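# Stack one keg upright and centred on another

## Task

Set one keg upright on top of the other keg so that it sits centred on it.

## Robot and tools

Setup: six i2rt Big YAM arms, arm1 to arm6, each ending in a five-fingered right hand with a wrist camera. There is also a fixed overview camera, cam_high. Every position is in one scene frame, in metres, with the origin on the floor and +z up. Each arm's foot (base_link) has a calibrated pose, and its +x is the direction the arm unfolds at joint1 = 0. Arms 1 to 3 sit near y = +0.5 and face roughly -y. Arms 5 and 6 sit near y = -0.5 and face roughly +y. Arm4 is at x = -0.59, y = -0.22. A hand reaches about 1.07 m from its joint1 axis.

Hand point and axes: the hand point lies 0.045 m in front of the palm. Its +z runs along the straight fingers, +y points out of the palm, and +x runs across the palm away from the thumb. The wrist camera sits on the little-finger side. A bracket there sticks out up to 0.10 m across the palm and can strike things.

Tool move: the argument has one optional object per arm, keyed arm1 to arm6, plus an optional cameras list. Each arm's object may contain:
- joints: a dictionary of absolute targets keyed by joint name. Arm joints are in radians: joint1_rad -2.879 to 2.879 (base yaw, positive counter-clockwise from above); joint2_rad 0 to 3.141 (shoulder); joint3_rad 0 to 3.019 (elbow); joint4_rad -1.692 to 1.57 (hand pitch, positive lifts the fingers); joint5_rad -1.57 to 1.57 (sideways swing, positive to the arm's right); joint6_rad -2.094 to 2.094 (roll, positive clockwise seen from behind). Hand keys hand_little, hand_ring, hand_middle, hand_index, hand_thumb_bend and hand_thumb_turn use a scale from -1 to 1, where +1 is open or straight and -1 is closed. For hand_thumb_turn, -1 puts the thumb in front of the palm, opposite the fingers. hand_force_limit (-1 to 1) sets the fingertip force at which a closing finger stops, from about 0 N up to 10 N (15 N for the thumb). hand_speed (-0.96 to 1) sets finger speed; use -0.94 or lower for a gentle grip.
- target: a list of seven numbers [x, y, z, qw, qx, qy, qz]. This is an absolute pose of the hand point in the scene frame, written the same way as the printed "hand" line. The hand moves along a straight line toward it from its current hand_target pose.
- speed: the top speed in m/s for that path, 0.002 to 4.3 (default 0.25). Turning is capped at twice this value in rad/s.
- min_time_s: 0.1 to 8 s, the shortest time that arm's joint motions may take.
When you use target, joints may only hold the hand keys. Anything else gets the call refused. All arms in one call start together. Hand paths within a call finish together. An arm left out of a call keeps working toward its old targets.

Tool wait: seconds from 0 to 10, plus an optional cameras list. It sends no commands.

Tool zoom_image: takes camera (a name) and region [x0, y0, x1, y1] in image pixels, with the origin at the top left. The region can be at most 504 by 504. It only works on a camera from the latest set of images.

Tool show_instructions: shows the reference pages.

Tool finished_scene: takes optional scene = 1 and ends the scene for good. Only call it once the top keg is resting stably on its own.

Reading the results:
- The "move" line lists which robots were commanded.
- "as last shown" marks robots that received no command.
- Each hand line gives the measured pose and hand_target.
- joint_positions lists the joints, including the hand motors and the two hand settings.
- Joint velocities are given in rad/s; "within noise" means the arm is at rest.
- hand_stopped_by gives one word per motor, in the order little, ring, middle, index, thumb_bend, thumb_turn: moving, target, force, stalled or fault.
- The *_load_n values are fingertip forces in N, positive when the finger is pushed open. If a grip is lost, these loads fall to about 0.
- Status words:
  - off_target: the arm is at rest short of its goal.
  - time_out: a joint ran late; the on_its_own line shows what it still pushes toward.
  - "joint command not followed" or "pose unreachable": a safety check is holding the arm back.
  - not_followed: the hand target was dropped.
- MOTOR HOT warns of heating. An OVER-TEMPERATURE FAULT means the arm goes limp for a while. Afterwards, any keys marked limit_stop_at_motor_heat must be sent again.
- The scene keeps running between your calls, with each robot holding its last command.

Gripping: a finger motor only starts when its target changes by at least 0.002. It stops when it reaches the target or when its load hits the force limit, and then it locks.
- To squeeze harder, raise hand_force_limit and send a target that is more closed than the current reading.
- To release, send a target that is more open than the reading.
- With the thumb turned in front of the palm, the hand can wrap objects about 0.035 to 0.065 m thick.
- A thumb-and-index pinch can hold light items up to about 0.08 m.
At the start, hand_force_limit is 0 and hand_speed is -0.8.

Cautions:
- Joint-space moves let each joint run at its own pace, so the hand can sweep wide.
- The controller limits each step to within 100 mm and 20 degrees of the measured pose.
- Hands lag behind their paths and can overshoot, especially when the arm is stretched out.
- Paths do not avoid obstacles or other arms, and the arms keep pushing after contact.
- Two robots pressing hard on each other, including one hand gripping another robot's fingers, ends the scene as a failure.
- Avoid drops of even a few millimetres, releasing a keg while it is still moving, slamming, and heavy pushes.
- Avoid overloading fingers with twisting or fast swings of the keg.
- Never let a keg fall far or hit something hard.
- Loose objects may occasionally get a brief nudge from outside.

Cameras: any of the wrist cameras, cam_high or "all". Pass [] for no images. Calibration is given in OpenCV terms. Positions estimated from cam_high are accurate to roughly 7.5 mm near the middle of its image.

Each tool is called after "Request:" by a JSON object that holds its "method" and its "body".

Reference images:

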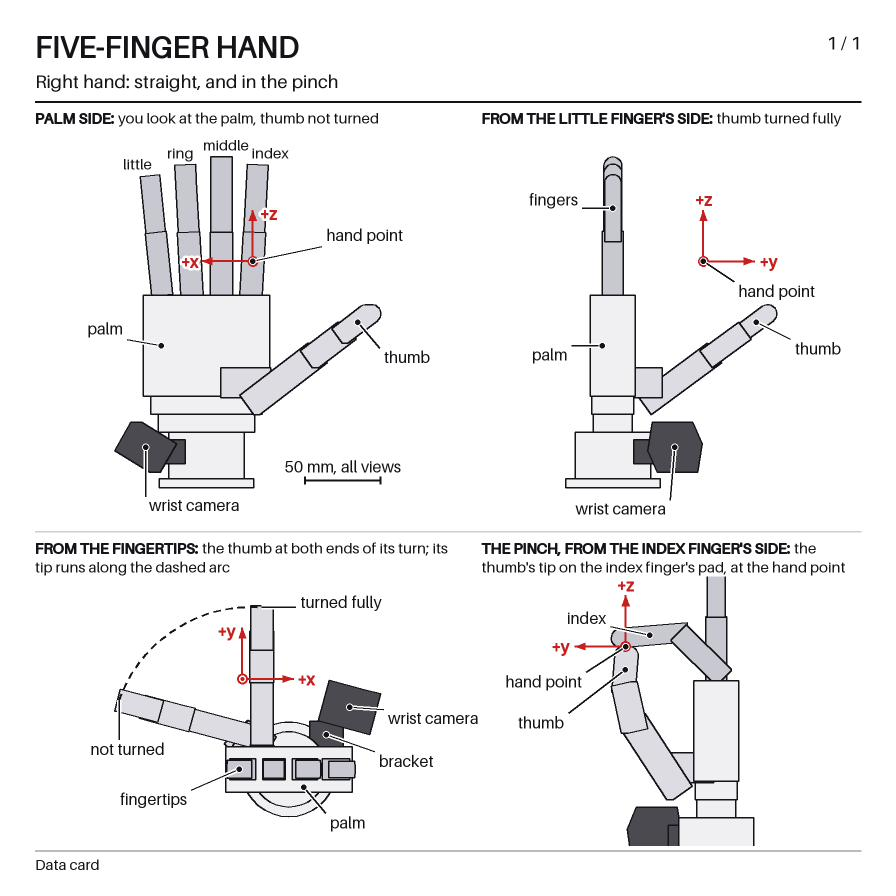

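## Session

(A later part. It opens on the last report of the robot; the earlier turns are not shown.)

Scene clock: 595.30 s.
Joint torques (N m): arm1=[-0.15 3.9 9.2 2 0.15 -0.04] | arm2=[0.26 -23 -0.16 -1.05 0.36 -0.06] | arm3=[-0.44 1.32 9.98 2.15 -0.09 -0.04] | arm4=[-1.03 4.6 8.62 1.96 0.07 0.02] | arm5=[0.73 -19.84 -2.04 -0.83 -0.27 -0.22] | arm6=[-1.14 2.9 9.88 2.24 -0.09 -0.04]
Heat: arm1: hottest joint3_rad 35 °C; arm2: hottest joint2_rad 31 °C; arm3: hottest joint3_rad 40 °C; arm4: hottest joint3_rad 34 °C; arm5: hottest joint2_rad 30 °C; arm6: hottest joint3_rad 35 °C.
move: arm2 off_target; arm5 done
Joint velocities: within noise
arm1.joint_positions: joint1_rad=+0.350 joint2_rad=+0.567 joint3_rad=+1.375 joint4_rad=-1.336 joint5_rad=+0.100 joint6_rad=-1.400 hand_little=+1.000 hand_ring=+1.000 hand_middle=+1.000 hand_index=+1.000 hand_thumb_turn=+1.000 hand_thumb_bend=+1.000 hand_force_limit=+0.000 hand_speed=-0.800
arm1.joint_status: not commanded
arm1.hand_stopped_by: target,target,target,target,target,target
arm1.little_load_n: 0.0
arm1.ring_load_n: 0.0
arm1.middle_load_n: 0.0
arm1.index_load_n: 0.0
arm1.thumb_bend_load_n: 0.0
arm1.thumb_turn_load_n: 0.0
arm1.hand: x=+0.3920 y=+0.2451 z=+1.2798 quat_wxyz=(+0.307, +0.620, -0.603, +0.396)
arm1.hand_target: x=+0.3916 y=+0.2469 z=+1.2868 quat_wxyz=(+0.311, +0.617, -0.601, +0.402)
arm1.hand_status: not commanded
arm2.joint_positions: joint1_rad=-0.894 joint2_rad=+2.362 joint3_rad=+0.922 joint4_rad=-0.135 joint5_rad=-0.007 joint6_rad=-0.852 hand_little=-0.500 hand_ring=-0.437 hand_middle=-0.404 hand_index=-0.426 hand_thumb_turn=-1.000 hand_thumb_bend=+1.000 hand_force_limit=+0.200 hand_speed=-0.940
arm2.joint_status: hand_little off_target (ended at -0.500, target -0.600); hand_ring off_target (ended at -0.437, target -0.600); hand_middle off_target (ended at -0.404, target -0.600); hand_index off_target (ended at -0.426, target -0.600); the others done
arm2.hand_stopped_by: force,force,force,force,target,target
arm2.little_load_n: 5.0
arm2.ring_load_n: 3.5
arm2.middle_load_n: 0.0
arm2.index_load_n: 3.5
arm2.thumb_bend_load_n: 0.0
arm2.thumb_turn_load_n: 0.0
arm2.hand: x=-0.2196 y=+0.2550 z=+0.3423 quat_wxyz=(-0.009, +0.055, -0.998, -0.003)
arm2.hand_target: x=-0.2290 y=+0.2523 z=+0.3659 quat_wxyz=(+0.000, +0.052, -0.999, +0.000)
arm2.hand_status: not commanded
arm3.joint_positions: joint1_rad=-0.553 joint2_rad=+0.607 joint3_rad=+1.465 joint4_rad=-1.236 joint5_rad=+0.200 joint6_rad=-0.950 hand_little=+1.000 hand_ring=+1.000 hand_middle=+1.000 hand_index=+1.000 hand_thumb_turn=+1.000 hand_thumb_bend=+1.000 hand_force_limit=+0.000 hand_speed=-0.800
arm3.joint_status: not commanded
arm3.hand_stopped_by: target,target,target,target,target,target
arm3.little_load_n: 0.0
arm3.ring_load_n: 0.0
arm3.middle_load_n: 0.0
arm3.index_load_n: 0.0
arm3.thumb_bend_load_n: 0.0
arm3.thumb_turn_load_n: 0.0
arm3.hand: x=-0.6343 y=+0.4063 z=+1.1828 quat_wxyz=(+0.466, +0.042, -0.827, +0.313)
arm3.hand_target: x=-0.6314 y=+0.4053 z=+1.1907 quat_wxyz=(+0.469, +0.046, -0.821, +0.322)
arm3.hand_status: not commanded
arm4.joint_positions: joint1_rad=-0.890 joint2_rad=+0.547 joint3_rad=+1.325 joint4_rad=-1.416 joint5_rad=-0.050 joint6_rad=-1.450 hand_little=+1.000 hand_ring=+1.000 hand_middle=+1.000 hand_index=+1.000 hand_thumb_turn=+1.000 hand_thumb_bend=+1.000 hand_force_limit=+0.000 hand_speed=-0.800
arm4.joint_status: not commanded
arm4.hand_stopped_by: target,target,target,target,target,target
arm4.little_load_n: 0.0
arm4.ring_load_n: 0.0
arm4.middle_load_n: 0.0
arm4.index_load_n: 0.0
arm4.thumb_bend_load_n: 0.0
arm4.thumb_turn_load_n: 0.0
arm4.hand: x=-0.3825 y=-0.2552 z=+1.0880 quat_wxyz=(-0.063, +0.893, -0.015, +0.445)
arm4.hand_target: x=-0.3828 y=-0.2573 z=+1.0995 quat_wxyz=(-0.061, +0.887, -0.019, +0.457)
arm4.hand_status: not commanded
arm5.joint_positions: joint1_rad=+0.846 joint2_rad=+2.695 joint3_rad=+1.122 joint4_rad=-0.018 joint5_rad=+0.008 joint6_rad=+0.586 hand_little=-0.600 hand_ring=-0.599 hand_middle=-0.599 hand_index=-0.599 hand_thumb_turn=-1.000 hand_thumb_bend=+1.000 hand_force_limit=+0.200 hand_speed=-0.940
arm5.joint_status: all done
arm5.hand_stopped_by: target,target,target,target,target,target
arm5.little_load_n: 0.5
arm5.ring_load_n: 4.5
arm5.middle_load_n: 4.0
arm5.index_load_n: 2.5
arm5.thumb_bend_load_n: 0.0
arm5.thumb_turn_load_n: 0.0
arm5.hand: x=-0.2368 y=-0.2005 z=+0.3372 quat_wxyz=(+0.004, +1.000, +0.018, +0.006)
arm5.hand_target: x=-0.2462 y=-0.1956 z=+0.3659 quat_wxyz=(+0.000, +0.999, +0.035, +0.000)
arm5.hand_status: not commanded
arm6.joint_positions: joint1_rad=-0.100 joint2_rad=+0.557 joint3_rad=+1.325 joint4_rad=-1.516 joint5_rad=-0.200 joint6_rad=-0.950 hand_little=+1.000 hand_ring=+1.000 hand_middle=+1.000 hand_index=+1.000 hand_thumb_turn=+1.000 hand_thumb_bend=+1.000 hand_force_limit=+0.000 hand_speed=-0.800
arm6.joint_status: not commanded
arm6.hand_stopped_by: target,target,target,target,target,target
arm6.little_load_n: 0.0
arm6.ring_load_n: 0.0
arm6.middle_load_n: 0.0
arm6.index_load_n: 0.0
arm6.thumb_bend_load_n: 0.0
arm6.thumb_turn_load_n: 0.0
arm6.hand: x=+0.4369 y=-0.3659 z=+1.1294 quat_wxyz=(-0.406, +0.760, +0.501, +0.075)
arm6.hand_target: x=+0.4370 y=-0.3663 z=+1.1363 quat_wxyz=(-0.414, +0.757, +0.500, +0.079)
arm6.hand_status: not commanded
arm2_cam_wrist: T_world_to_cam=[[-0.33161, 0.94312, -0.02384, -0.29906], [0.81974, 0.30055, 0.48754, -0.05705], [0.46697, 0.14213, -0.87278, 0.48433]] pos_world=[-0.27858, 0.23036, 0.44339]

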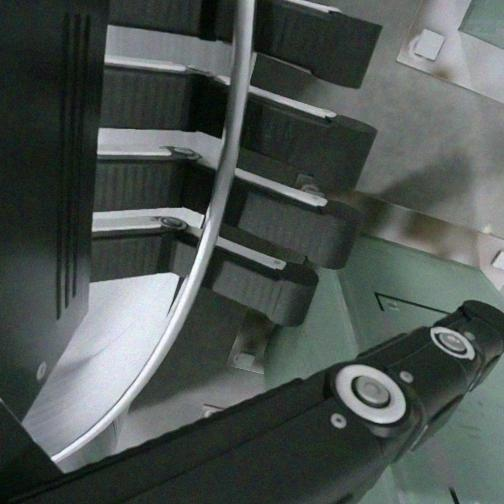

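Request:
{"method": "move", "body": {"arm2": {"target": [-0.2295, 0.252, 0.39, 0, -0.0523, 0.9986, 0], "speed": 0.03}, "arm5": {"target": [-0.2465, -0.196, 0.39, 0, 0.9994, 0.0349, 0], "speed": 0.03}, "cameras": ["arm2_cam_wrist", "arm5_cam_wrist"]}}

Scene clock: 603.60 s.
Joint torques (N m): arm1=[0.09 3.96 9.16 1.98 0.15 -0.03] | arm2=[0.44 -27.34 -1.51 -1.94 0.35 -0.01] | arm3=[-0.56 1.26 10 2.14 -0.09 -0.02] | arm4=[-0.67 4.54 8.61 1.94 0.06 0.01] | arm5=[0.79 -23 -4.27 -1.29 -0.34 -0.22] | arm6=[-1.2 3.37 9.77 2.06 -0.12 -0.03]
Heat: arm1: hottest joint3_rad 35 °C; arm2: hottest joint2_rad 31 °C; arm3: hottest joint3_rad 40 °C; arm4: hottest joint3_rad 34 °C; arm5: hottest joint2_rad 30 °C; arm6: hottest joint3_rad 35 °C.
move: arm2 off_target; arm5 off_target
Joint velocities: within noise
arm1, arm3, arm4, arm6: as last shown
arm2.joint_positions: joint1_rad=-0.896 joint2_rad=+2.357 joint3_rad=+0.916 joint4_rad=-0.141 joint5_rad=-0.007 joint6_rad=-0.856 hand_little=-0.500 hand_ring=-0.437 hand_middle=-0.404 hand_index=-0.426 hand_thumb_turn=-1.000 hand_thumb_bend=+1.000 hand_force_limit=+0.200 hand_speed=-0.940
arm2.joint_status: not commanded
arm2.hand_stopped_by: force,force,force,force,target,target
arm2.little_load_n: 4.0
arm2.ring_load_n: 5.0
arm2.middle_load_n: 2.0
arm2.index_load_n: 5.0
arm2.thumb_bend_load_n: 0.0
arm2.thumb_turn_load_n: 0.0
arm2.hand: x=-0.2183 y=+0.2581 z=+0.3442 quat_wxyz=(-0.012, +0.056, -0.998, -0.005)
arm2.hand_target: x=-0.2283 y=+0.2532 z=+0.3837 quat_wxyz=(+0.000, +0.052, -0.999, +0.000)
arm2.hand_status: off_target (0.048 m and 1.5 deg from the pose sent, 0.049 m and 1.2 deg at the start)
arm5.joint_positions: joint1_rad=+0.847 joint2_rad=+2.694 joint3_rad=+1.119 joint4_rad=-0.016 joint5_rad=+0.010 joint6_rad=+0.589 hand_little=-0.600 hand_ring=-0.599 hand_middle=-0.599 hand_index=-0.599 hand_thumb_turn=-1.000 hand_thumb_bend=+1.000 hand_force_limit=+0.200 hand_speed=-0.940
arm5.joint_status: not commanded
arm5.hand_stopped_by: target,target,target,target,target,target
arm5.little_load_n: 1.0
arm5.ring_load_n: 4.5
arm5.middle_load_n: 4.5
arm5.index_load_n: 3.0
arm5.thumb_bend_load_n: 0.0
arm5.thumb_turn_load_n: 0.0
arm5.hand: x=-0.2363 y=-0.2015 z=+0.3374 quat_wxyz=(+0.004, +1.000, +0.017, +0.007)
arm5.hand_target: x=-0.2458 y=-0.1975 z=+0.3826 quat_wxyz=(+0.000, +0.999, +0.035, +0.000)
arm5.hand_status: off_target (0.054 m and 2.3 deg from the pose sent, 0.054 m and 2.2 deg at the start)
arm2_cam_wrist: T_world_to_cam=[[-0.33327, 0.9426, -0.02096, -0.3027], [0.81699, 0.29981, 0.49258, -0.06214], [0.47059, 0.14704, -0.87001, 0.4836]] pos_world=[-0.27769, 0.23284, 0.445]
arm5_cam_wrist: T_world_to_cam=[[0.24772, -0.96486, 0.08759, -0.16943], [-0.83184, -0.16548, 0.52977, -0.41076], [-0.49666, -0.20409, -0.84361, 0.23512]] pos_world=[-0.18294, -0.18347, 0.4308]

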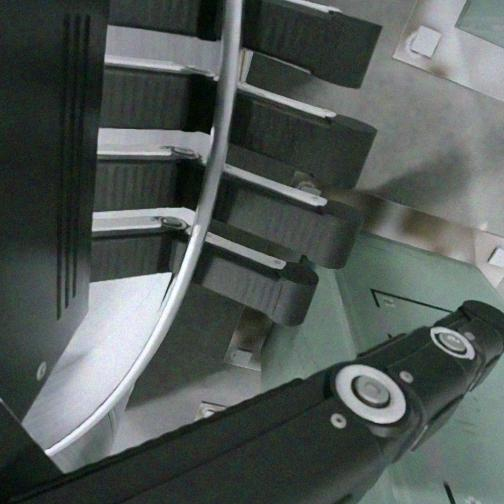

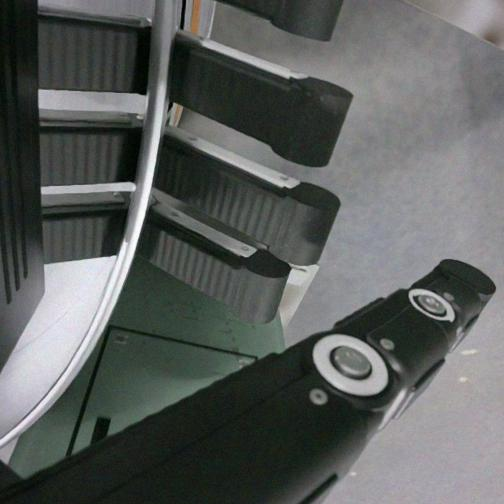

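Request:
{"method": "move", "body": {"arm2": {"target": [-0.2295, 0.252, 0.415, 0, -0.0523, 0.9986, 0], "speed": 0.04}, "arm5": {"target": [-0.2465, -0.197, 0.42, 0, 0.9994, 0.0349, 0], "speed": 0.04}, "cameras": ["arm2_cam_wrist", "arm5_cam_wrist"]}}

Scene clock: 611.73 s.
Joint torques (N m): arm1=[0.09 3.96 9.22 2.04 0.15 -0.03] | arm2=[0.56 -31.56 -2.78 -2.91 0.85 0.01] | arm3=[-0.5 1.44 10 2.13 -0.09 -0.02] | arm4=[-0.85 4.6 8.59 1.96 0.06 0.01] | arm5=[0.79 -26.58 -6.13 -2.11 -0.77 -0.2] | arm6=[-1.2 3.02 9.94 2.04 -0.11 -0.02]
Heat: arm1: hottest joint3_rad 35 °C; arm2: hottest joint2_rad 31 °C; arm3: hottest joint3_rad 40 °C; arm4: hottest joint3_rad 34 °C; arm5: hottest joint2_rad 31 °C; arm6: hottest joint3_rad 35 °C.
move: arm2 off_target; arm5 off_target
Joint velocities: within noise
arm1, arm3, arm4, arm6: as last shown
arm1.little_load_n: -0.5
arm2.joint_positions: joint1_rad=-0.896 joint2_rad=+2.351 joint3_rad=+0.909 joint4_rad=-0.146 joint5_rad=-0.020 joint6_rad=-0.857 hand_little=-0.500 hand_ring=-0.437 hand_middle=-0.404 hand_index=-0.425 hand_thumb_turn=-1.000 hand_thumb_bend=+1.000 hand_force_limit=+0.200 hand_speed=-0.940
arm2.joint_status: not commanded
arm2.hand_stopped_by: force,force,force,force,target,target
arm2.little_load_n: 1.0
arm2.ring_load_n: 4.0
arm2.middle_load_n: 5.0
arm2.index_load_n: 10.0
arm2.thumb_bend_load_n: -0.5
arm2.thumb_turn_load_n: 0.0
arm2.hand: x=-0.2147 y=+0.2585 z=+0.3463 quat_wxyz=(-0.018, +0.056, -0.998, -0.002)
arm2.hand_target: x=-0.2270 y=+0.2542 z=+0.4015 quat_wxyz=(+0.000, +0.052, -0.999, +0.000)
arm2.hand_status: off_target (0.071 m and 2.1 deg from the pose sent, 0.072 m and 1.5 deg at the start)
arm3.thumb_bend_load_n: -0.5
arm5.joint_positions: joint1_rad=+0.849 joint2_rad=+2.690 joint3_rad=+1.101 joint4_rad=-0.009 joint5_rad=+0.020 joint6_rad=+0.588 hand_little=-0.600 hand_ring=-0.598 hand_middle=-0.599 hand_index=-0.599 hand_thumb_turn=-1.000 hand_thumb_bend=+1.000 hand_force_limit=+0.200 hand_speed=-0.940
arm5.joint_status: not commanded
arm5.hand_stopped_by: target,target,target,target,target,target
arm5.little_load_n: 6.0
arm5.ring_load_n: 6.5
arm5.middle_load_n: 4.5
arm5.index_load_n: 2.5
arm5.thumb_bend_load_n: 0.0
arm5.thumb_turn_load_n: 0.0
arm5.hand: x=-0.2309 y=-0.2063 z=+0.3387 quat_wxyz=(+0.003, +1.000, +0.018, +0.013)
arm5.hand_target: x=-0.2447 y=-0.2002 z=+0.4036 quat_wxyz=(+0.000, +0.999, +0.035, +0.000)
arm5.hand_status: off_target (0.083 m and 2.4 deg from the pose sent, 0.083 m and 2.3 deg at the start)
arm6.middle_load_n: -0.5
arm2_cam_wrist: T_world_to_cam=[[-0.33373, 0.94219, -0.03009, -0.29861], [0.81032, 0.30303, 0.50156, -0.0716], [0.48168, 0.143, -0.8646, 0.48516]] pos_world=[-0.27533, 0.23366, 0.4464]
arm5_cam_wrist: T_world_to_cam=[[0.24942, -0.96431, 0.08886, -0.17543], [-0.83741, -0.16869, 0.5199, -0.4064], [-0.48635, -0.20408, -0.84959, 0.24235]] pos_world=[-0.1787, -0.18827, 0.43277]

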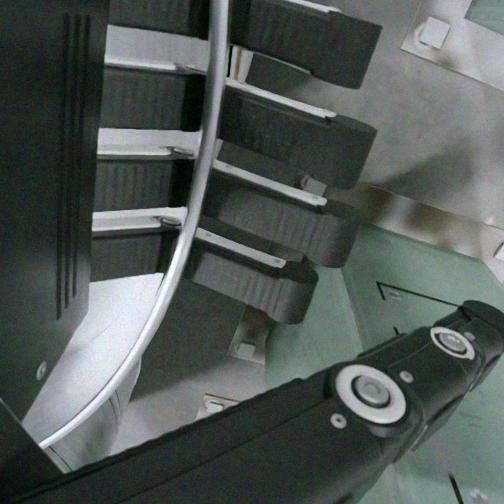

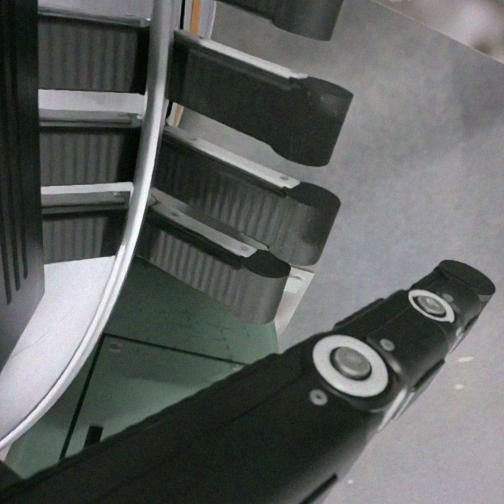

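Request:
{"method": "move", "body": {"arm2": {"target": [-0.235, 0.252, 0.445, 0, -0.0523, 0.9986, 0], "speed": 0.05}, "arm5": {"target": [-0.25, -0.195, 0.455, 0, 0.9994, 0.0349, 0], "speed": 0.05}, "cameras": ["arm2_cam_wrist", "arm5_cam_wrist", "cam_high"]}}

Scene clock: 629.83 s.
Joint torques (N m): arm1=[0.03 3.84 9.13 1.96 0.15 -0.03] | arm2=[-0.26 -33.44 -2.32 -3.38 1.43 -0.01] | arm3=[-0.56 1.38 10.02 2.11 -0.07 -0.04] | arm4=[-0.79 4.54 8.64 1.95 0.07 0.02] | arm5=[0.97 -27.99 -5.48 -3.1 -1.35 -0.09] | arm6=[-0.91 2.9 9.92 2.06 -0.17 -0.01]
Heat: arm1: hottest joint3_rad 35 °C; arm2: hottest joint2_rad 35 °C; arm3: hottest joint3_rad 40 °C; arm4: hottest joint3_rad 34 °C; arm5: hottest joint2_rad 34 °C; arm6: hottest joint3_rad 35 °C.
move: arm2 off_target; arm5 off_target
Joint velocities: within noise
arm1, arm3, arm4, arm6: as last shown
arm1.little_load_n: 0.0
arm2.joint_positions: joint1_rad=-0.894 joint2_rad=+2.299 joint3_rad=+0.897 joint4_rad=-0.195 joint5_rad=-0.035 joint6_rad=-0.863 hand_little=-0.500 hand_ring=-0.437 hand_middle=-0.404 hand_index=-0.425 hand_thumb_turn=-1.000 hand_thumb_bend=+1.000 hand_force_limit=+0.200 hand_speed=-0.940
arm2.joint_status: not commanded
arm2.hand_stopped_by: force,force,force,force,target,target
arm2.little_load_n: 3.0
arm2.ring_load_n: 6.0
arm2.middle_load_n: 5.0
arm2.index_load_n: 9.0
arm2.thumb_bend_load_n: 0.0
arm2.thumb_turn_load_n: 0.0
arm2.hand: x=-0.2131 y=+0.2554 z=+0.3650 quat_wxyz=(-0.026, +0.060, -0.998, +0.000)
arm2.hand_target: x=-0.2312 y=+0.2542 z=+0.4272 quat_wxyz=(+0.000, +0.052, -0.999, +0.000)
arm2.hand_status: off_target (0.083 m and 3.1 deg from the pose sent, 0.101 m and 2.1 deg at the start)
arm3.thumb_bend_load_n: 0.0
arm4.index_load_n: 0.5
arm5.joint_positions: joint1_rad=+0.849 joint2_rad=+2.641 joint3_rad=+1.058 joint4_rad=-0.020 joint5_rad=+0.033 joint6_rad=+0.579 hand_little=-0.600 hand_ring=-0.598 hand_middle=-0.599 hand_index=-0.599 hand_thumb_turn=-1.000 hand_thumb_bend=+1.000 hand_force_limit=+0.200 hand_speed=-0.940
arm5.joint_status: not commanded
arm5.hand_stopped_by: target,target,target,target,target,target
arm5.little_load_n: 4.0
arm5.ring_load_n: 6.0
arm5.middle_load_n: 5.5
arm5.index_load_n: 5.0
arm5.thumb_bend_load_n: 0.0
arm5.thumb_turn_load_n: 0.0
arm5.hand: x=-0.2254 y=-0.2090 z=+0.3563 quat_wxyz=(+0.001, +1.000, +0.023, +0.020)
arm5.hand_target: x=-0.2465 y=-0.1994 z=+0.4305 quat_wxyz=(-0.001, +0.999, +0.035, -0.001)
arm5.hand_status: off_target (0.103 m and 2.7 deg from the pose sent, 0.118 m and 2.4 deg at the start; pose on its path clipped on 47 of 67 steps)
arm6.middle_load_n: 0.0
arm6.index_load_n: -0.5
arm2_cam_wrist: T_world_to_cam=[[-0.33981, 0.93967, -0.03943, -0.2919], [0.79956, 0.31071, 0.51397, -0.09012], [0.49521, 0.14312, -0.8569, 0.50109]] pos_world=[-0.27528, 0.23057, 0.4642]
arm5_cam_wrist: T_world_to_cam=[[0.25765, -0.9621, 0.08934, -0.17876], [-0.84285, -0.17857, 0.50765, -0.41026], [-0.47246, -0.2061, -0.85692, 0.26477]] pos_world=[-0.17464, -0.19068, 0.45113]

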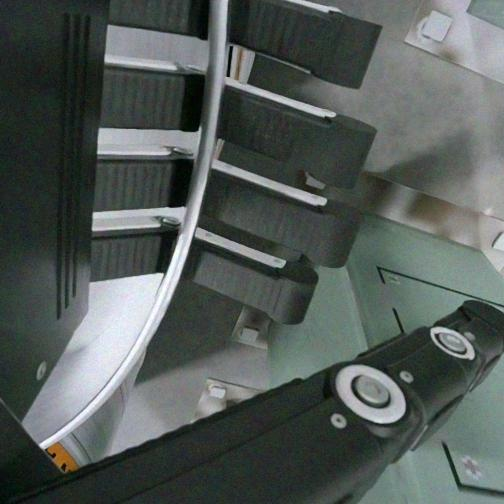

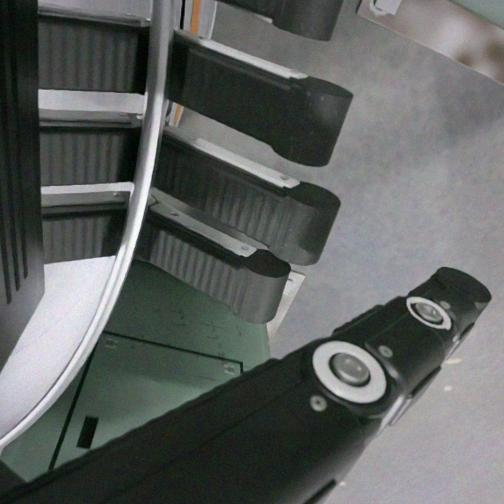

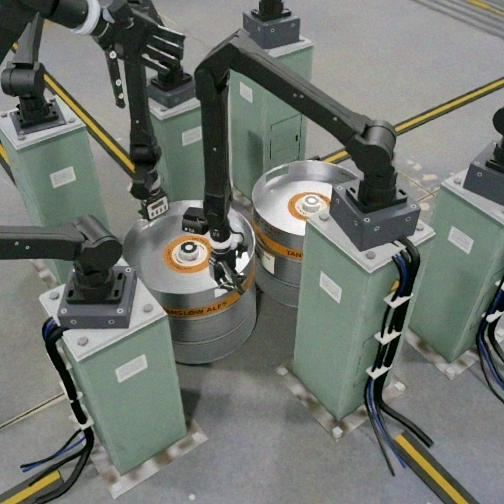

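Request:
{"method": "move", "body": {"arm4": {"joints": {"joint1_rad": -2.0}, "min_time_s": 4}, "arm2": {"target": [-0.235, 0.252, 0.54, 0, -0.0523, 0.9986, 0], "speed": 0.05}, "arm5": {"target": [-0.25, -0.195, 0.555, 0, 0.9994, 0.0349, 0], "speed": 0.05}, "cameras": ["arm2_cam_wrist", "arm5_cam_wrist", "cam_high"]}}

Scene clock: 674.40 s.
Joint torques (N m): arm1=[0.15 3.72 9.13 1.98 0.14 -0.02] | arm2=[-0.21 -31.97 2.65 -3.97 1.41 0] | arm3=[-0.62 1.44 9.99 2.14 -0.09 -0.04] | arm4=[-0.79 4.84 8.68 1.95 0.06 0.03] | arm5=[1.32 -28.16 -2.43 -3.69 -1.49 -0.11] | arm6=[-0.91 2.49 9.96 2.06 -0.11 -0.01]
Heat: arm1: hottest joint3_rad 35 °C; arm2: hottest joint2_rad 37 °C; arm3: hottest joint3_rad 40 °C; arm4: hottest joint3_rad 34 °C; arm5: hottest joint2_rad 39 °C; arm6: hottest joint3_rad 35 °C.
move: arm2 off_target; arm4 done; arm5 off_target
Joint velocities: within noise
arm1, arm3, arm6: as last shown
arm2.joint_positions: joint1_rad=-0.894 joint2_rad=+2.029 joint3_rad=+0.838 joint4_rad=-0.420 joint5_rad=-0.034 joint6_rad=-0.863 hand_little=-0.500 hand_ring=-0.437 hand_middle=-0.404 hand_index=-0.425 hand_thumb_turn=-1.000 hand_thumb_bend=+1.000 hand_force_limit=+0.200 hand_speed=-0.940
arm2.joint_status: not commanded
arm2.hand_stopped_by: force,force,force,force,target,target
arm2.little_load_n: 1.5
arm2.ring_load_n: 5.5
arm2.middle_load_n: 6.0
arm2.index_load_n: 9.5
arm2.thumb_bend_load_n: 0.0
arm2.thumb_turn_load_n: 0.0
arm2.hand: x=-0.2136 y=+0.2553 z=+0.4600 quat_wxyz=(-0.032, +0.060, -0.998, -0.005)
arm2.hand_target: x=-0.2319 y=+0.2536 z=+0.5226 quat_wxyz=(+0.000, +0.052, -0.999, +0.000)
arm2.hand_status: off_target (0.083 m and 3.8 deg from the pose sent, 0.176 m and 3.1 deg at the start)
arm4.joint_positions: joint1_rad=-1.990 joint2_rad=+0.547 joint3_rad=+1.325 joint4_rad=-1.416 joint5_rad=-0.050 joint6_rad=-1.450 hand_little=+1.000 hand_ring=+1.000 hand_middle=+1.000 hand_index=+1.000 hand_thumb_turn=+1.000 hand_thumb_bend=+1.000 hand_force_limit=+0.000 hand_speed=-0.800
arm4.joint_status: all done
arm4.hand_stopped_by: target,target,target,target,target,target
arm4.little_load_n: 0.0
arm4.ring_load_n: 0.0
arm4.middle_load_n: 0.0
arm4.index_load_n: 0.0
arm4.thumb_bend_load_n: 0.0
arm4.thumb_turn_load_n: 0.0
arm4.hand: x=-0.5240 y=-0.4178 z=+1.0884 quat_wxyz=(+0.180, +0.754, -0.479, +0.413)
arm4.hand_target: x=-0.5260 y=-0.4185 z=+1.1000 quat_wxyz=(+0.187, +0.746, -0.479, +0.423)
arm4.hand_status: not commanded
arm5.joint_positions: joint1_rad=+0.842 joint2_rad=+2.374 joint3_rad=+0.930 joint4_rad=-0.174 joint5_rad=+0.037 joint6_rad=+0.579 hand_little=-0.600 hand_ring=-0.598 hand_middle=-0.599 hand_index=-0.599 hand_thumb_turn=-1.000 hand_thumb_bend=+1.000 hand_force_limit=+0.200 hand_speed=-0.940
arm5.joint_status: not commanded
arm5.hand_stopped_by: target,target,target,target,target,target
arm5.little_load_n: 4.5
arm5.ring_load_n: 5.5
arm5.middle_load_n: 5.5
arm5.index_load_n: 5.5
arm5.thumb_bend_load_n: 0.0
arm5.thumb_turn_load_n: 0.0
arm5.hand: x=-0.2243 y=-0.2050 z=+0.4515 quat_wxyz=(+0.007, +0.999, +0.020, +0.026)
arm5.hand_target: x=-0.2454 y=-0.1991 z=+0.5254 quat_wxyz=(-0.001, +0.999, +0.035, -0.001)
arm5.hand_status: off_target (0.107 m and 3.6 deg from the pose sent, 0.201 m and 2.7 deg at the start; pose on its path clipped on 120 of 134 steps)
arm6.index_load_n: 0.0
arm2_cam_wrist: T_world_to_cam=[[-0.33958, 0.94003, -0.03219, -0.29158], [0.79442, 0.30497, 0.52525, -0.14332], [0.50357, 0.15279, -0.85034, 0.57897]] pos_world=[-0.27671, 0.22934, 0.55821]
arm5_cam_wrist: T_world_to_cam=[[0.24999, -0.96269, 0.10358, -0.19192], [-0.85046, -0.16719, 0.49877, -0.45241], [-0.46284, -0.21278, -0.86052, 0.35014]] pos_world=[-0.17472, -0.1859, 0.54683]

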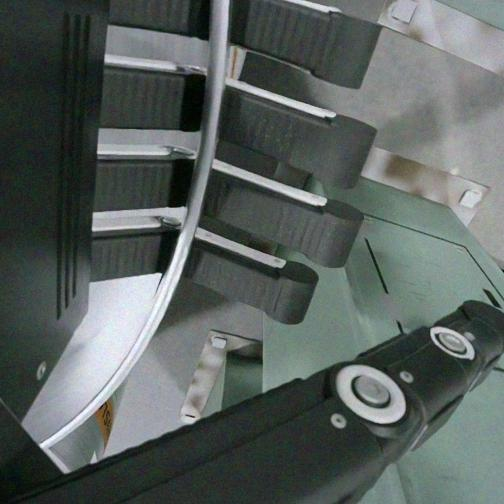

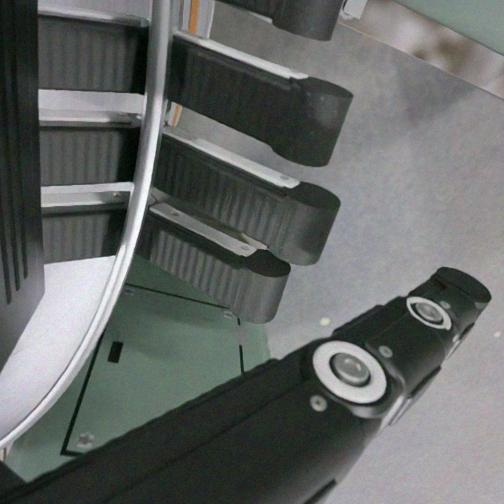

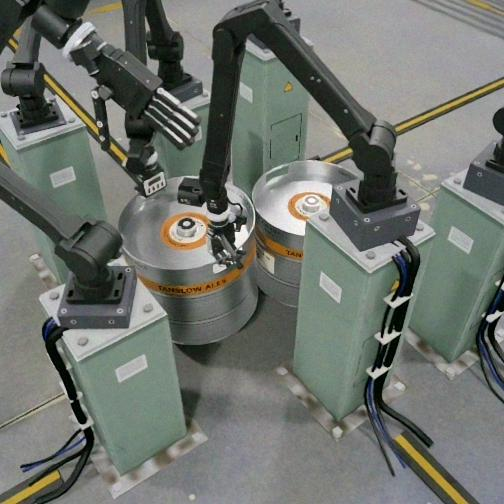

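Request:
{"method": "move", "body": {"arm2": {"target": [-0.235, 0.252, 0.66, 0, -0.0523, 0.9986, 0], "speed": 0.05}, "arm5": {"target": [-0.25, -0.199, 0.685, 0, 0.9994, 0.0349, 0], "speed": 0.05}, "cameras": ["cam_high"]}}

Scene clock: 694.33 s.
Joint torques (N m): arm1=[0.21 3.84 9.18 1.96 0.15 -0.03] | arm2=[-0.56 -29.68 11.23 -5.37 1.56 -0.06] | arm3=[-0.56 1.26 9.98 2.14 -0.09 -0.04] | arm4=[-0.91 4.72 8.62 1.87 0.06 0.03] | arm5=[1.61 -26.7 1.44 -4.53 -1.71 -0.12] | arm6=[-0.79 3.08 9.85 2.13 -0.13 -0.05]
Heat: arm1: hottest joint3_rad 35 °C; arm2: hottest joint2_rad 40 °C; arm3: hottest joint3_rad 40 °C; arm4: hottest joint3_rad 34 °C; arm5: hottest joint2_rad 40 °C; arm6: hottest joint3_rad 35 °C.
move: arm2 off_target; arm5 off_target
Joint velocities: within noise
arm1, arm3, arm4, arm6: as last shown
arm2.joint_positions: joint1_rad=-0.886 joint2_rad=+1.742 joint3_rad=+0.830 joint4_rad=-0.721 joint5_rad=-0.037 joint6_rad=-0.854 hand_little=-0.500 hand_ring=-0.437 hand_middle=-0.404 hand_index=-0.425 hand_thumb_turn=-1.000 hand_thumb_bend=+1.000 hand_force_limit=+0.200 hand_speed=-0.940
arm2.joint_status: not commanded
arm2.hand_stopped_by: force,force,force,force,target,target
arm2.little_load_n: 1.0
arm2.ring_load_n: 4.5
arm2.middle_load_n: 5.5
arm2.index_load_n: 11.5
arm2.thumb_bend_load_n: 0.0
arm2.thumb_turn_load_n: 0.0
arm2.hand: x=-0.2048 y=+0.2602 z=+0.5664 quat_wxyz=(-0.041, +0.059, -0.997, -0.012)
arm2.hand_target: x=-0.2307 y=+0.2541 z=+0.6411 quat_wxyz=(+0.001, +0.051, -0.999, +0.001)
arm2.hand_status: off_target (0.099 m and 4.9 deg from the pose sent, 0.201 m and 3.8 deg at the start; pose on its path clipped on 82 of 156 steps)
arm3.thumb_turn_load_n: 0.5
arm5.joint_positions: joint1_rad=+0.833 joint2_rad=+2.077 joint3_rad=+0.854 joint4_rad=-0.398 joint5_rad=+0.042 joint6_rad=+0.574 hand_little=-0.600 hand_ring=-0.598 hand_middle=-0.599 hand_index=-0.599 hand_thumb_turn=-1.000 hand_thumb_bend=+1.000 hand_force_limit=+0.200 hand_speed=-0.940
arm5.joint_status: not commanded
arm5.hand_stopped_by: target,target,target,target,target,target
arm5.little_load_n: 4.5
arm5.ring_load_n: 5.0
arm5.middle_load_n: 5.0
arm5.index_load_n: 6.0
arm5.thumb_bend_load_n: 0.0
arm5.thumb_turn_load_n: 0.0
arm5.hand: x=-0.2229 y=-0.1987 z=+0.5555 quat_wxyz=(+0.007, +0.999, +0.017, +0.029)
arm5.hand_target: x=-0.2414 y=-0.2006 z=+0.6296 quat_wxyz=(-0.001, +0.999, +0.035, -0.001)
arm5.hand_status: off_target (0.132 m and 3.9 deg from the pose sent, 0.235 m and 3.5 deg at the start; pose on its path clipped on 142 of 156 steps)

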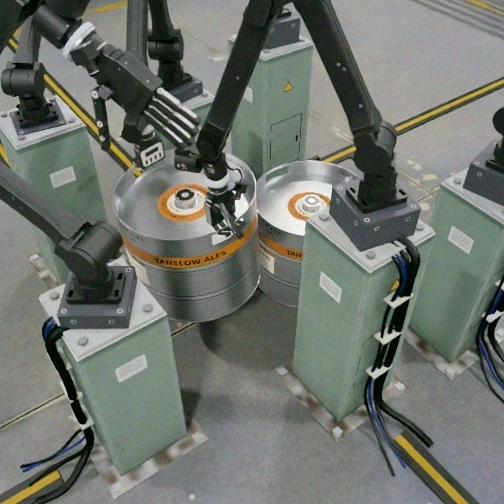

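Request:
{"method": "move", "body": {"arm2": {"target": [-0.235, 0.252, 0.77, 0.035, 0.052, -0.998, 0], "speed": 0.05}, "arm5": {"target": [-0.25, -0.202, 0.79, 0, 0.999, 0.035, -0.025], "speed": 0.05}, "cameras": ["cam_high", "arm2_cam_wrist", "arm5_cam_wrist"]}}

Scene clock: 751.13 s.
Joint torques (N m): arm1=[0.03 4.01 9.14 2.04 0.15 -0.04] | arm2=[-0.67 -28.81 12.27 -4.79 2.28 -0.06] | arm3=[-0.5 1.38 10.06 2.09 -0.09 -0.04] | arm4=[-0.73 4.72 8.64 1.91 0.07 0.01] | arm5=[1.38 -25.29 3.38 -4.67 -2.14 -0.17] | arm6=[-0.79 3.08 9.99 2.09 -0.12 -0.02]
Heat: arm1: hottest joint3_rad 35 °C; arm2: hottest joint2_rad 38 °C; arm3: hottest joint3_rad 41 °C; arm4: hottest joint3_rad 34 °C; arm5: hottest joint2_rad 47 °C; arm6: hottest joint3_rad 35 °C.
move: arm2 off_target; arm5 off_target
Joint velocities: within noise
arm1, arm3, arm4, arm6: as last shown
arm2.joint_positions: joint1_rad=-0.835 joint2_rad=+1.603 joint3_rad=+0.830 joint4_rad=-0.834 joint5_rad=-0.004 joint6_rad=-0.799 hand_little=-0.500 hand_ring=-0.437 hand_middle=-0.404 hand_index=-0.425 hand_thumb_turn=-1.000 hand_thumb_bend=+1.000 hand_force_limit=+0.200 hand_speed=-0.940
arm2.joint_status: not commanded
arm2.hand_stopped_by: force,force,force,force,target,target
arm2.little_load_n: 3.5
arm2.ring_load_n: 5.5
arm2.middle_load_n: 5.0
arm2.index_load_n: 9.0
arm2.thumb_bend_load_n: -0.5
arm2.thumb_turn_load_n: 0.0
arm2.hand: x=-0.1926 y=+0.2552 z=+0.6155 quat_wxyz=(-0.018, +0.058, -0.998, -0.015)
arm2.hand_target: x=-0.2150 y=+0.2545 z=+0.6918 quat_wxyz=(+0.035, +0.050, -0.998, +0.000)
arm2.hand_status: off_target (0.160 m and 6.4 deg from the pose sent, 0.206 m and 8.8 deg at the start; pose on its path clipped on 120 of 137 steps)
arm3.thumb_turn_load_n: 0.0
arm4.thumb_turn_load_n: -0.5
arm5.joint_positions: joint1_rad=+0.798 joint2_rad=+1.928 joint3_rad=+0.805 joint4_rad=-0.487 joint5_rad=+0.010 joint6_rad=+0.541 hand_little=-0.600 hand_ring=-0.598 hand_middle=-0.599 hand_index=-0.599 hand_thumb_turn=-1.000 hand_thumb_bend=+1.000 hand_force_limit=+0.200 hand_speed=-0.940
arm5.joint_status: not commanded
arm5.hand_stopped_by: target,target,target,target,target,target
arm5.little_load_n: 4.5
arm5.ring_load_n: 5.0
arm5.middle_load_n: 5.5
arm5.index_load_n: 6.0
arm5.thumb_bend_load_n: 0.0
arm5.thumb_turn_load_n: 0.0
arm5.hand: x=-0.2123 y=-0.2025 z=+0.6043 quat_wxyz=(+0.012, +1.000, +0.016, +0.012)
arm5.hand_target: x=-0.2308 y=-0.2036 z=+0.6783 quat_wxyz=(-0.001, +0.999, +0.036, -0.026)
arm5.hand_status: off_target (0.189 m and 4.9 deg from the pose sent, 0.236 m and 6.5 deg at the start; pose on its path clipped on 123 of 137 steps)
arm6.ring_load_n: -0.5
pictures: arm2_cam_wrist, arm5_cam_wrist, cam_high
arm2_cam_wrist: T_world_to_cam=[[-0.33726, 0.9414, -0.005, -0.29601], [0.80963, 0.29275, 0.50872, -0.22546], [0.48037, 0.16752, -0.86092, 0.69892]] pos_world=[-0.25303, 0.22759, 0.71493]
arm5_cam_wrist: T_world_to_cam=[[0.24571, -0.96356, 0.1057, -0.21085], [-0.83698, -0.15589, 0.52456, -0.52844], [-0.48897, -0.21736, -0.84479, 0.47175]] pos_world=[-0.15981, -0.18301, 0.69801]

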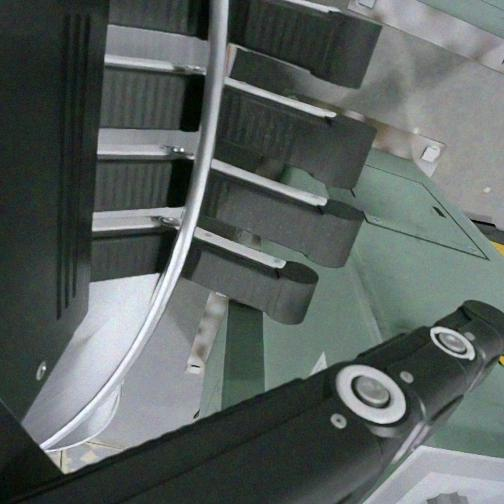

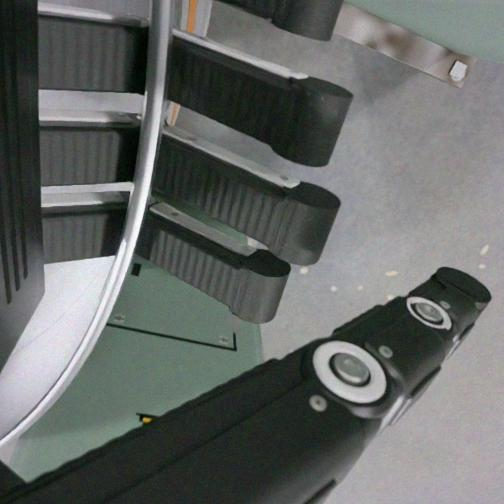

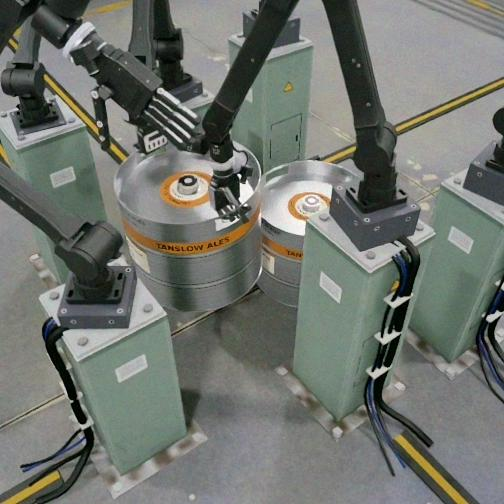

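Request:
{"method": "move", "body": {"arm2": {"target": [-0.24, 0.252, 0.825, 0.03, 0.052, -0.998, 0], "speed": 0.03}, "arm5": {"target": [-0.255, -0.202, 0.815, 0, 0.999, 0.035, -0.02], "speed": 0.03}, "cameras": ["cam_high", "arm2_cam_wrist"]}}

Scene clock: 808.20 s.
Joint torques (N m): arm1=[0.03 3.78 9.18 1.94 0.16 -0.03] | arm2=[-0.32 -28.28 12.92 -5.14 2.11 -0.09] | arm3=[-0.5 1.44 9.99 2.14 -0.08 -0.04] | arm4=[-0.91 4.66 8.66 1.91 0.07 0.01] | arm5=[1.79 -25.47 4.22 -4.9 -1.96 -0.16] | arm6=[-0.67 2.96 9.88 2.13 -0.12 -0.02]
Heat: arm1: hottest joint3_rad 35 °C; arm2: hottest joint5_rad 41 °C; arm3: hottest joint3_rad 41 °C; arm4: hottest joint3_rad 34 °C; arm5: hottest joint2_rad 46 °C; arm6: hottest joint3_rad 36 °C.
move: arm2 off_target; arm5 off_target
Joint velocities: within noise
arm1, arm3, arm4, arm6: as last shown
arm2.joint_positions: joint1_rad=-0.827 joint2_rad=+1.580 joint3_rad=+0.830 joint4_rad=-0.859 joint5_rad=-0.006 joint6_rad=-0.788 hand_little=-0.500 hand_ring=-0.437 hand_middle=-0.404 hand_index=-0.425 hand_thumb_turn=-1.000 hand_thumb_bend=+1.000 hand_force_limit=+0.200 hand_speed=-0.940
arm2.joint_status: not commanded
arm2.hand_stopped_by: force,force,force,force,target,target
arm2.little_load_n: 4.0
arm2.ring_load_n: 6.0
arm2.middle_load_n: 4.5
arm2.index_load_n: 8.5
arm2.thumb_bend_load_n: 0.0
arm2.thumb_turn_load_n: 0.0
arm2.hand: x=-0.1878 y=+0.2555 z=+0.6237 quat_wxyz=(-0.020, +0.056, -0.998, -0.015)
arm2.hand_target: x=-0.2089 y=+0.2551 z=+0.7004 quat_wxyz=(+0.031, +0.051, -0.998, +0.000)
arm2.hand_status: off_target (0.208 m and 6.0 deg from the pose sent, 0.215 m and 5.9 deg at the start; pose on its path clipped on 133 of 154 steps)
arm4.thumb_turn_load_n: 0.0
arm5.joint_positions: joint1_rad=+0.797 joint2_rad=+1.903 joint3_rad=+0.804 joint4_rad=-0.515 joint5_rad=+0.014 joint6_rad=+0.544 hand_little=-0.600 hand_ring=-0.598 hand_middle=-0.599 hand_index=-0.599 hand_thumb_turn=-1.000 hand_thumb_bend=+1.000 hand_force_limit=+0.200 hand_speed=-0.940
arm5.joint_status: not commanded
arm5.hand_stopped_by: target,target,target,target,target,target
arm5.little_load_n: 5.0
arm5.ring_load_n: 5.0
arm5.middle_load_n: 5.0
arm5.index_load_n: 5.5
arm5.thumb_bend_load_n: 0.0
arm5.thumb_turn_load_n: -0.5
arm5.hand: x=-0.2106 y=-0.2027 z=+0.6133 quat_wxyz=(+0.013, +1.000, +0.014, +0.014)
arm5.hand_target: x=-0.2306 y=-0.2037 z=+0.6876 quat_wxyz=(-0.001, +0.999, +0.035, -0.021)
arm5.hand_status: off_target (0.207 m and 4.8 deg from the pose sent, 0.215 m and 4.4 deg at the start; pose on its path clipped on 130 of 154 steps)
arm6.ring_load_n: 0.0
pictures: arm2_cam_wrist, cam_high
arm2_cam_wrist: T_world_to_cam=[[-0.3335, 0.94273, -0.00569, -0.29387], [0.80915, 0.28933, 0.51144, -0.23446], [0.48379, 0.16596, -0.8593, 0.70369]] pos_world=[-0.24873, 0.22809, 0.72293]

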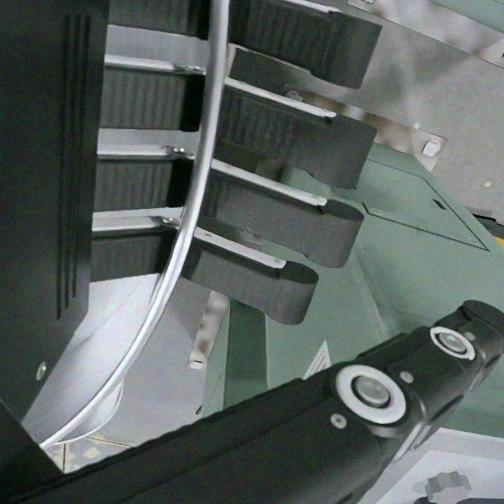

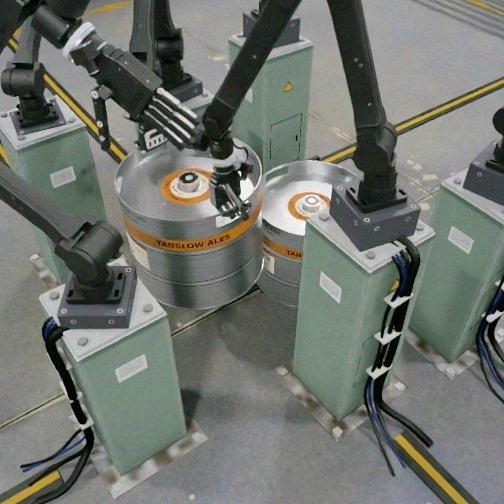

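Request:
{"method": "move", "body": {"arm2": {"joints": {"joint2_rad": 1.337, "joint3_rad": 0.987, "joint4_rad": -1.2}, "min_time_s": 3}, "arm5": {"joints": {"joint2_rad": 1.551, "joint3_rad": 0.846, "joint4_rad": -0.84}, "min_time_s": 3}, "cameras": ["cam_high"]}}

Scene clock: 895.23 s.
Joint torques (N m): arm1=[0.09 3.78 9.14 1.95 0.16 -0.02] | arm2=[-1.08 -26.81 16.65 -6.26 2.31 -0.16] | arm3=[-0.44 1.38 10.02 2.15 -0.09 -0.03] | arm4=[-0.73 4.78 8.58 1.92 0.07 0.03] | arm5=[2.14 -24.35 7.43 -5.82 -2.32 -0.11] | arm6=[-0.62 3.49 9.8 2.11 -0.12 -0.05]
Heat: arm1: hottest joint3_rad 35 °C; arm2: hottest joint5_rad 44 °C; arm3: hottest joint3_rad 41 °C; arm4: hottest joint3_rad 35 °C; arm5: hottest joint2_rad 49 °C; arm6: hottest joint3_rad 36 °C.
move: arm2 time_out; arm5 time_out
Joint velocities: within noise
arm1.joint_positions: joint1_rad=+0.350 joint2_rad=+0.567 joint3_rad=+1.375 joint4_rad=-1.336 joint5_rad=+0.100 joint6_rad=-1.400 hand_little=+1.000 hand_ring=+1.000 hand_middle=+1.000 hand_index=+1.000 hand_thumb_turn=+1.000 hand_thumb_bend=+1.000 hand_force_limit=+0.000 hand_speed=-0.800
arm1.joint_status: not commanded
arm1.hand_stopped_by: target,target,target,target,target,target
arm1.little_load_n: 0.0
arm1.ring_load_n: 0.0
arm1.middle_load_n: 0.0
arm1.index_load_n: 0.0
arm1.thumb_bend_load_n: 0.0
arm1.thumb_turn_load_n: 0.0
arm1.hand: x=+0.3920 y=+0.2451 z=+1.2798 quat_wxyz=(+0.307, +0.620, -0.603, +0.396)
arm1.hand_target: x=+0.3916 y=+0.2469 z=+1.2868 quat_wxyz=(+0.311, +0.617, -0.601, +0.402)
arm1.hand_status: not commanded
arm2.joint_positions: joint1_rad=-0.817 joint2_rad=+1.498 joint3_rad=+0.883 joint4_rad=-1.018 joint5_rad=-0.012 joint6_rad=-0.780 hand_little=-0.500 hand_ring=-0.437 hand_middle=-0.404 hand_index=-0.425 hand_thumb_turn=-1.000 hand_thumb_bend=+1.000 hand_force_limit=+0.200 hand_speed=-0.940
arm2.joint_status: joint2_rad time_out (moved -0.082 of -0.243); joint3_rad time_out (moved +0.053 of +0.157); joint4_rad time_out (moved -0.159 of -0.341)
arm2.hand_stopped_by: force,force,force,force,target,target
arm2.little_load_n: 2.0
arm2.ring_load_n: 4.5
arm2.middle_load_n: 5.0
arm2.index_load_n: 10.5
arm2.thumb_bend_load_n: 0.0
arm2.thumb_turn_load_n: 0.0
arm2.on_its_own: joint2_rad reads +1.498 and still pushes toward +1.337 since a time_out; joint3_rad reads +0.883 and still pushes toward +0.987 since a time_out; joint4_rad reads -1.018 and still pushes toward -1.200 since a time_out; joint5_rad reads -0.012 and still pushes toward +0.047 since a time_out
arm2.hand: x=-0.1814 y=+0.2563 z=+0.6701 quat_wxyz=(-0.030, +0.057, -0.998, -0.023)
arm2.hand_target: x=-0.2022 y=+0.2634 z=+0.7565 quat_wxyz=(+0.019, +0.051, -0.998, -0.012)
arm2.hand_status: not commanded
arm3.joint_positions: joint1_rad=-0.553 joint2_rad=+0.607 joint3_rad=+1.465 joint4_rad=-1.236 joint5_rad=+0.200 joint6_rad=-0.950 hand_little=+1.000 hand_ring=+1.000 hand_middle=+1.000 hand_index=+1.000 hand_thumb_turn=+1.000 hand_thumb_bend=+1.000 hand_force_limit=+0.000 hand_speed=-0.800
arm3.joint_status: not commanded
arm3.hand_stopped_by: target,target,target,target,target,target
arm3.little_load_n: 0.0
arm3.ring_load_n: 0.0
arm3.middle_load_n: -0.5
arm3.index_load_n: 0.0
arm3.thumb_bend_load_n: 0.0
arm3.thumb_turn_load_n: 0.0
arm3.hand: x=-0.6343 y=+0.4063 z=+1.1828 quat_wxyz=(+0.466, +0.042, -0.827, +0.313)
arm3.hand_target: x=-0.6314 y=+0.4053 z=+1.1907 quat_wxyz=(+0.469, +0.046, -0.821, +0.322)
arm3.hand_status: not commanded
arm4: as last shown
arm5.joint_positions: joint1_rad=+0.791 joint2_rad=+1.749 joint3_rad=+0.804 joint4_rad=-0.666 joint5_rad=+0.022 joint6_rad=+0.539 hand_little=-0.600 hand_ring=-0.598 hand_middle=-0.599 hand_index=-0.599 hand_thumb_turn=-1.000 hand_thumb_bend=+1.000 hand_force_limit=+0.200 hand_speed=-0.940
arm5.joint_status: joint2_rad time_out (moved -0.153 of -0.352); joint4_rad time_out (moved -0.150 of -0.325); the others done
arm5.hand_stopped_by: target,target,target,target,target,target
arm5.little_load_n: 5.5
arm5.ring_load_n: 4.5
arm5.middle_load_n: 5.0
arm5.index_load_n: 7.0
arm5.thumb_bend_load_n: 0.5
arm5.thumb_turn_load_n: 0.0
arm5.on_its_own: joint2_rad reads +1.749 and still pushes toward +1.551 since a time_out; joint4_rad reads -0.666 and still pushes toward -0.840 since a time_out; joint5_rad reads +0.022 and still pushes toward -0.032 since a time_out
arm5.hand: x=-0.2057 y=-0.2032 z=+0.6679 quat_wxyz=(+0.009, +1.000, +0.014, +0.017)
arm5.hand_target: x=-0.2276 y=-0.2079 z=+0.7502 quat_wxyz=(-0.005, +0.999, +0.035, -0.023)
arm5.hand_status: not commanded
arm6.joint_positions: joint1_rad=-0.100 joint2_rad=+0.557 joint3_rad=+1.325 joint4_rad=-1.516 joint5_rad=-0.200 joint6_rad=-0.950 hand_little=+1.000 hand_ring=+1.000 hand_middle=+1.000 hand_index=+1.000 hand_thumb_turn=+1.000 hand_thumb_bend=+1.000 hand_force_limit=+0.000 hand_speed=-0.800
arm6.joint_status: not commanded
arm6.hand_stopped_by: target,target,target,target,target,target
arm6.little_load_n: 0.0
arm6.ring_load_n: 0.0
arm6.middle_load_n: 0.0
arm6.index_load_n: 0.0
arm6.thumb_bend_load_n: 0.0
arm6.thumb_turn_load_n: 0.0
arm6.hand: x=+0.4369 y=-0.3659 z=+1.1294 quat_wxyz=(-0.406, +0.760, +0.501, +0.075)
arm6.hand_target: x=+0.4370 y=-0.3663 z=+1.1363 quat_wxyz=(-0.414, +0.757, +0.500, +0.079)
arm6.hand_status: not commanded

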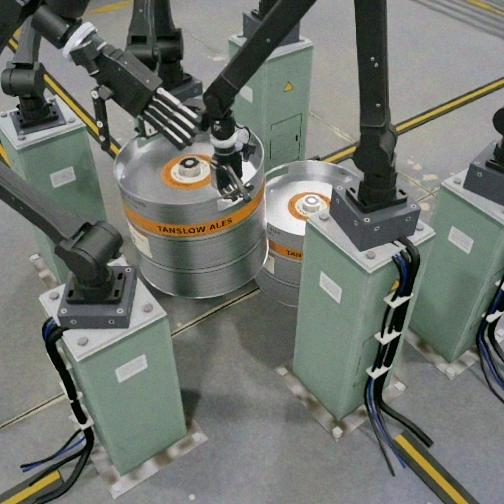

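Request:
{"method": "move", "body": {"arm2": {"joints": {"joint2_rad": 1.19, "joint3_rad": 1.055, "joint4_rad": -1.355}, "min_time_s": 3}, "arm5": {"joints": {"joint2_rad": 1.36, "joint3_rad": 0.865, "joint4_rad": -1.0}, "min_time_s": 3}, "cameras": ["cam_high", "arm2_cam_wrist", "arm5_cam_wrist", "arm1_cam_wrist"]}}

Scene clock: 944.87 s.
Joint torques (N m): arm1=[0.09 3.78 9.18 1.95 0.15 -0.04] | arm2=[-1.85 -25.93 18.5 -6.61 2.93 -0.27] | arm3=[-0.56 1.44 10 2.14 -0.08 -0.03] | arm4=[-0.67 4.72 8.61 1.91 0.06 0.03] | arm5=[2.73 -23.3 9.88 -6.45 -2.69 -0.05] | arm6=[-0.73 2.84 9.77 2.04 -0.16 -0.03]
Heat: arm1: hottest joint3_rad 35 °C; arm2: hottest joint5_rad 49 °C; arm3: hottest joint3_rad 42 °C; arm4: hottest joint3_rad 35 °C; arm5: hottest joint2_rad 48 °C; arm6: hottest joint3_rad 36 °C.
move: arm2 time_out; arm5 time_out
Joint velocities: within noise
arm1, arm3, arm4, arm6: as last shown
arm2.joint_positions: joint1_rad=-0.807 joint2_rad=+1.354 joint3_rad=+0.929 joint4_rad=-1.161 joint5_rad=-0.028 joint6_rad=-0.770 hand_little=-0.500 hand_ring=-0.437 hand_middle=-0.404 hand_index=-0.425 hand_thumb_turn=-1.000 hand_thumb_bend=+1.000 hand_force_limit=+0.200 hand_speed=-0.940
arm2.joint_status: joint2_rad time_out (moved -0.144 of -0.308); joint3_rad time_out (moved +0.046 of +0.172); joint4_rad time_out (moved -0.143 of -0.337)
arm2.hand_stopped_by: force,force,force,force,target,target
arm2.little_load_n: 4.0
arm2.ring_load_n: 4.5
arm2.middle_load_n: 4.5
arm2.index_load_n: 10.0
arm2.thumb_bend_load_n: 0.0
arm2.thumb_turn_load_n: 0.0
arm2.on_its_own: joint2_rad reads +1.354 and still pushes toward +1.190 since a time_out; joint3_rad reads +0.929 and still pushes toward +1.042 since a time_out; joint4_rad reads -1.161 and still pushes toward -1.355 since a time_out; joint5_rad reads -0.028 and still pushes toward +0.047 since a time_out
arm2.hand: x=-0.1726 y=+0.2572 z=+0.7312 quat_wxyz=(-0.021, +0.057, -0.998, +0.000)
arm2.hand_target: x=-0.1874 y=+0.2816 z=+0.8217 quat_wxyz=(+0.035, +0.051, -0.998, +0.006)
arm2.hand_status: not commanded
arm3.ring_load_n: 0.5
arm5.joint_positions: joint1_rad=+0.782 joint2_rad=+1.561 joint3_rad=+0.804 joint4_rad=-0.806 joint5_rad=+0.031 joint6_rad=+0.532 hand_little=-0.599 hand_ring=-0.598 hand_middle=-0.599 hand_index=-0.599 hand_thumb_turn=-1.000 hand_thumb_bend=+1.000 hand_force_limit=+0.200 hand_speed=-0.940
arm5.joint_status: joint2_rad time_out (moved -0.188 of -0.389); joint4_rad time_out (moved -0.140 of -0.334); the others done
arm5.hand_stopped_by: target,target,target,target,target,target
arm5.little_load_n: 7.0
arm5.ring_load_n: 3.5
arm5.middle_load_n: 4.0
arm5.index_load_n: 8.0
arm5.thumb_bend_load_n: 0.0
arm5.thumb_turn_load_n: 0.0
arm5.on_its_own: joint2_rad reads +1.561 and still pushes toward +1.360 since a time_out; joint4_rad reads -0.806 and still pushes toward -1.000 since a time_out; joint5_rad reads +0.031 and still pushes toward -0.032 since a time_out
arm5.hand: x=-0.1996 y=-0.2033 z=+0.7315 quat_wxyz=(-0.014, +1.000, +0.012, +0.008)
arm5.hand_target: x=-0.2189 y=-0.2203 z=+0.8195 quat_wxyz=(-0.026, +0.998, +0.036, -0.037)
arm5.hand_status: not commanded
pictures: arm1_cam_wrist, arm2_cam_wrist, arm5_cam_wrist, cam_high
arm2_cam_wrist: T_world_to_cam=[[-0.3352, 0.94149, -0.03514, -0.2682], [0.80722, 0.30623, 0.50459, -0.30193], [0.48583, 0.14078, -0.86264, 0.79774]] pos_world=[-0.23374, 0.23267, 0.8311]
arm5_cam_wrist: T_world_to_cam=[[0.23936, -0.96939, 0.05471, -0.19319], [-0.8346, -0.17663, 0.52177, -0.58637], [-0.49613, -0.17056, -0.85133, 0.59801]] pos_world=[-0.14645, -0.18885, 0.82562]

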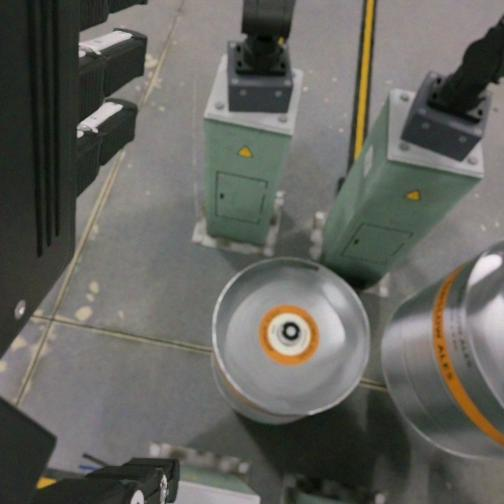

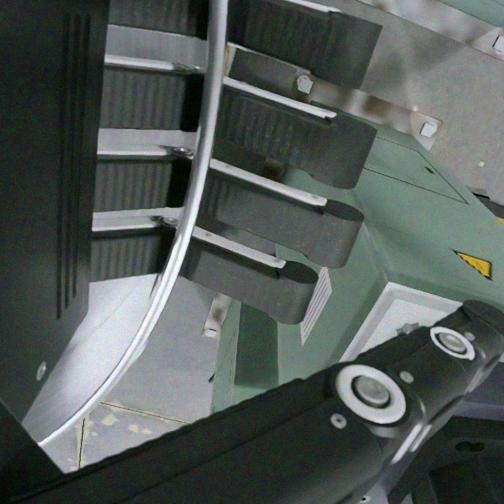

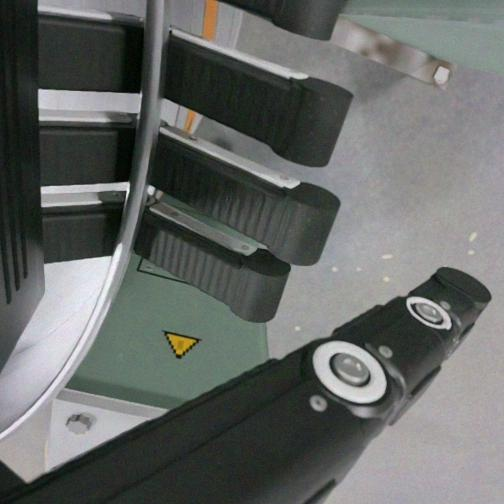

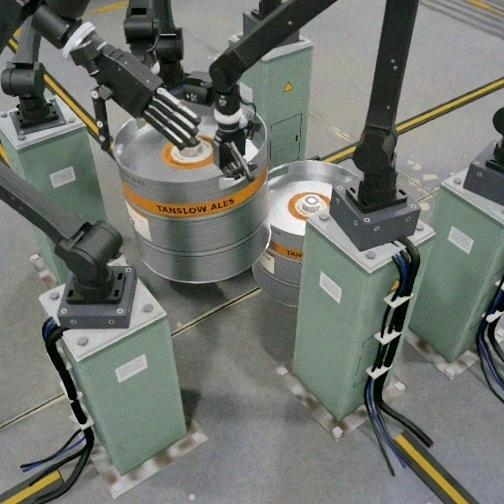

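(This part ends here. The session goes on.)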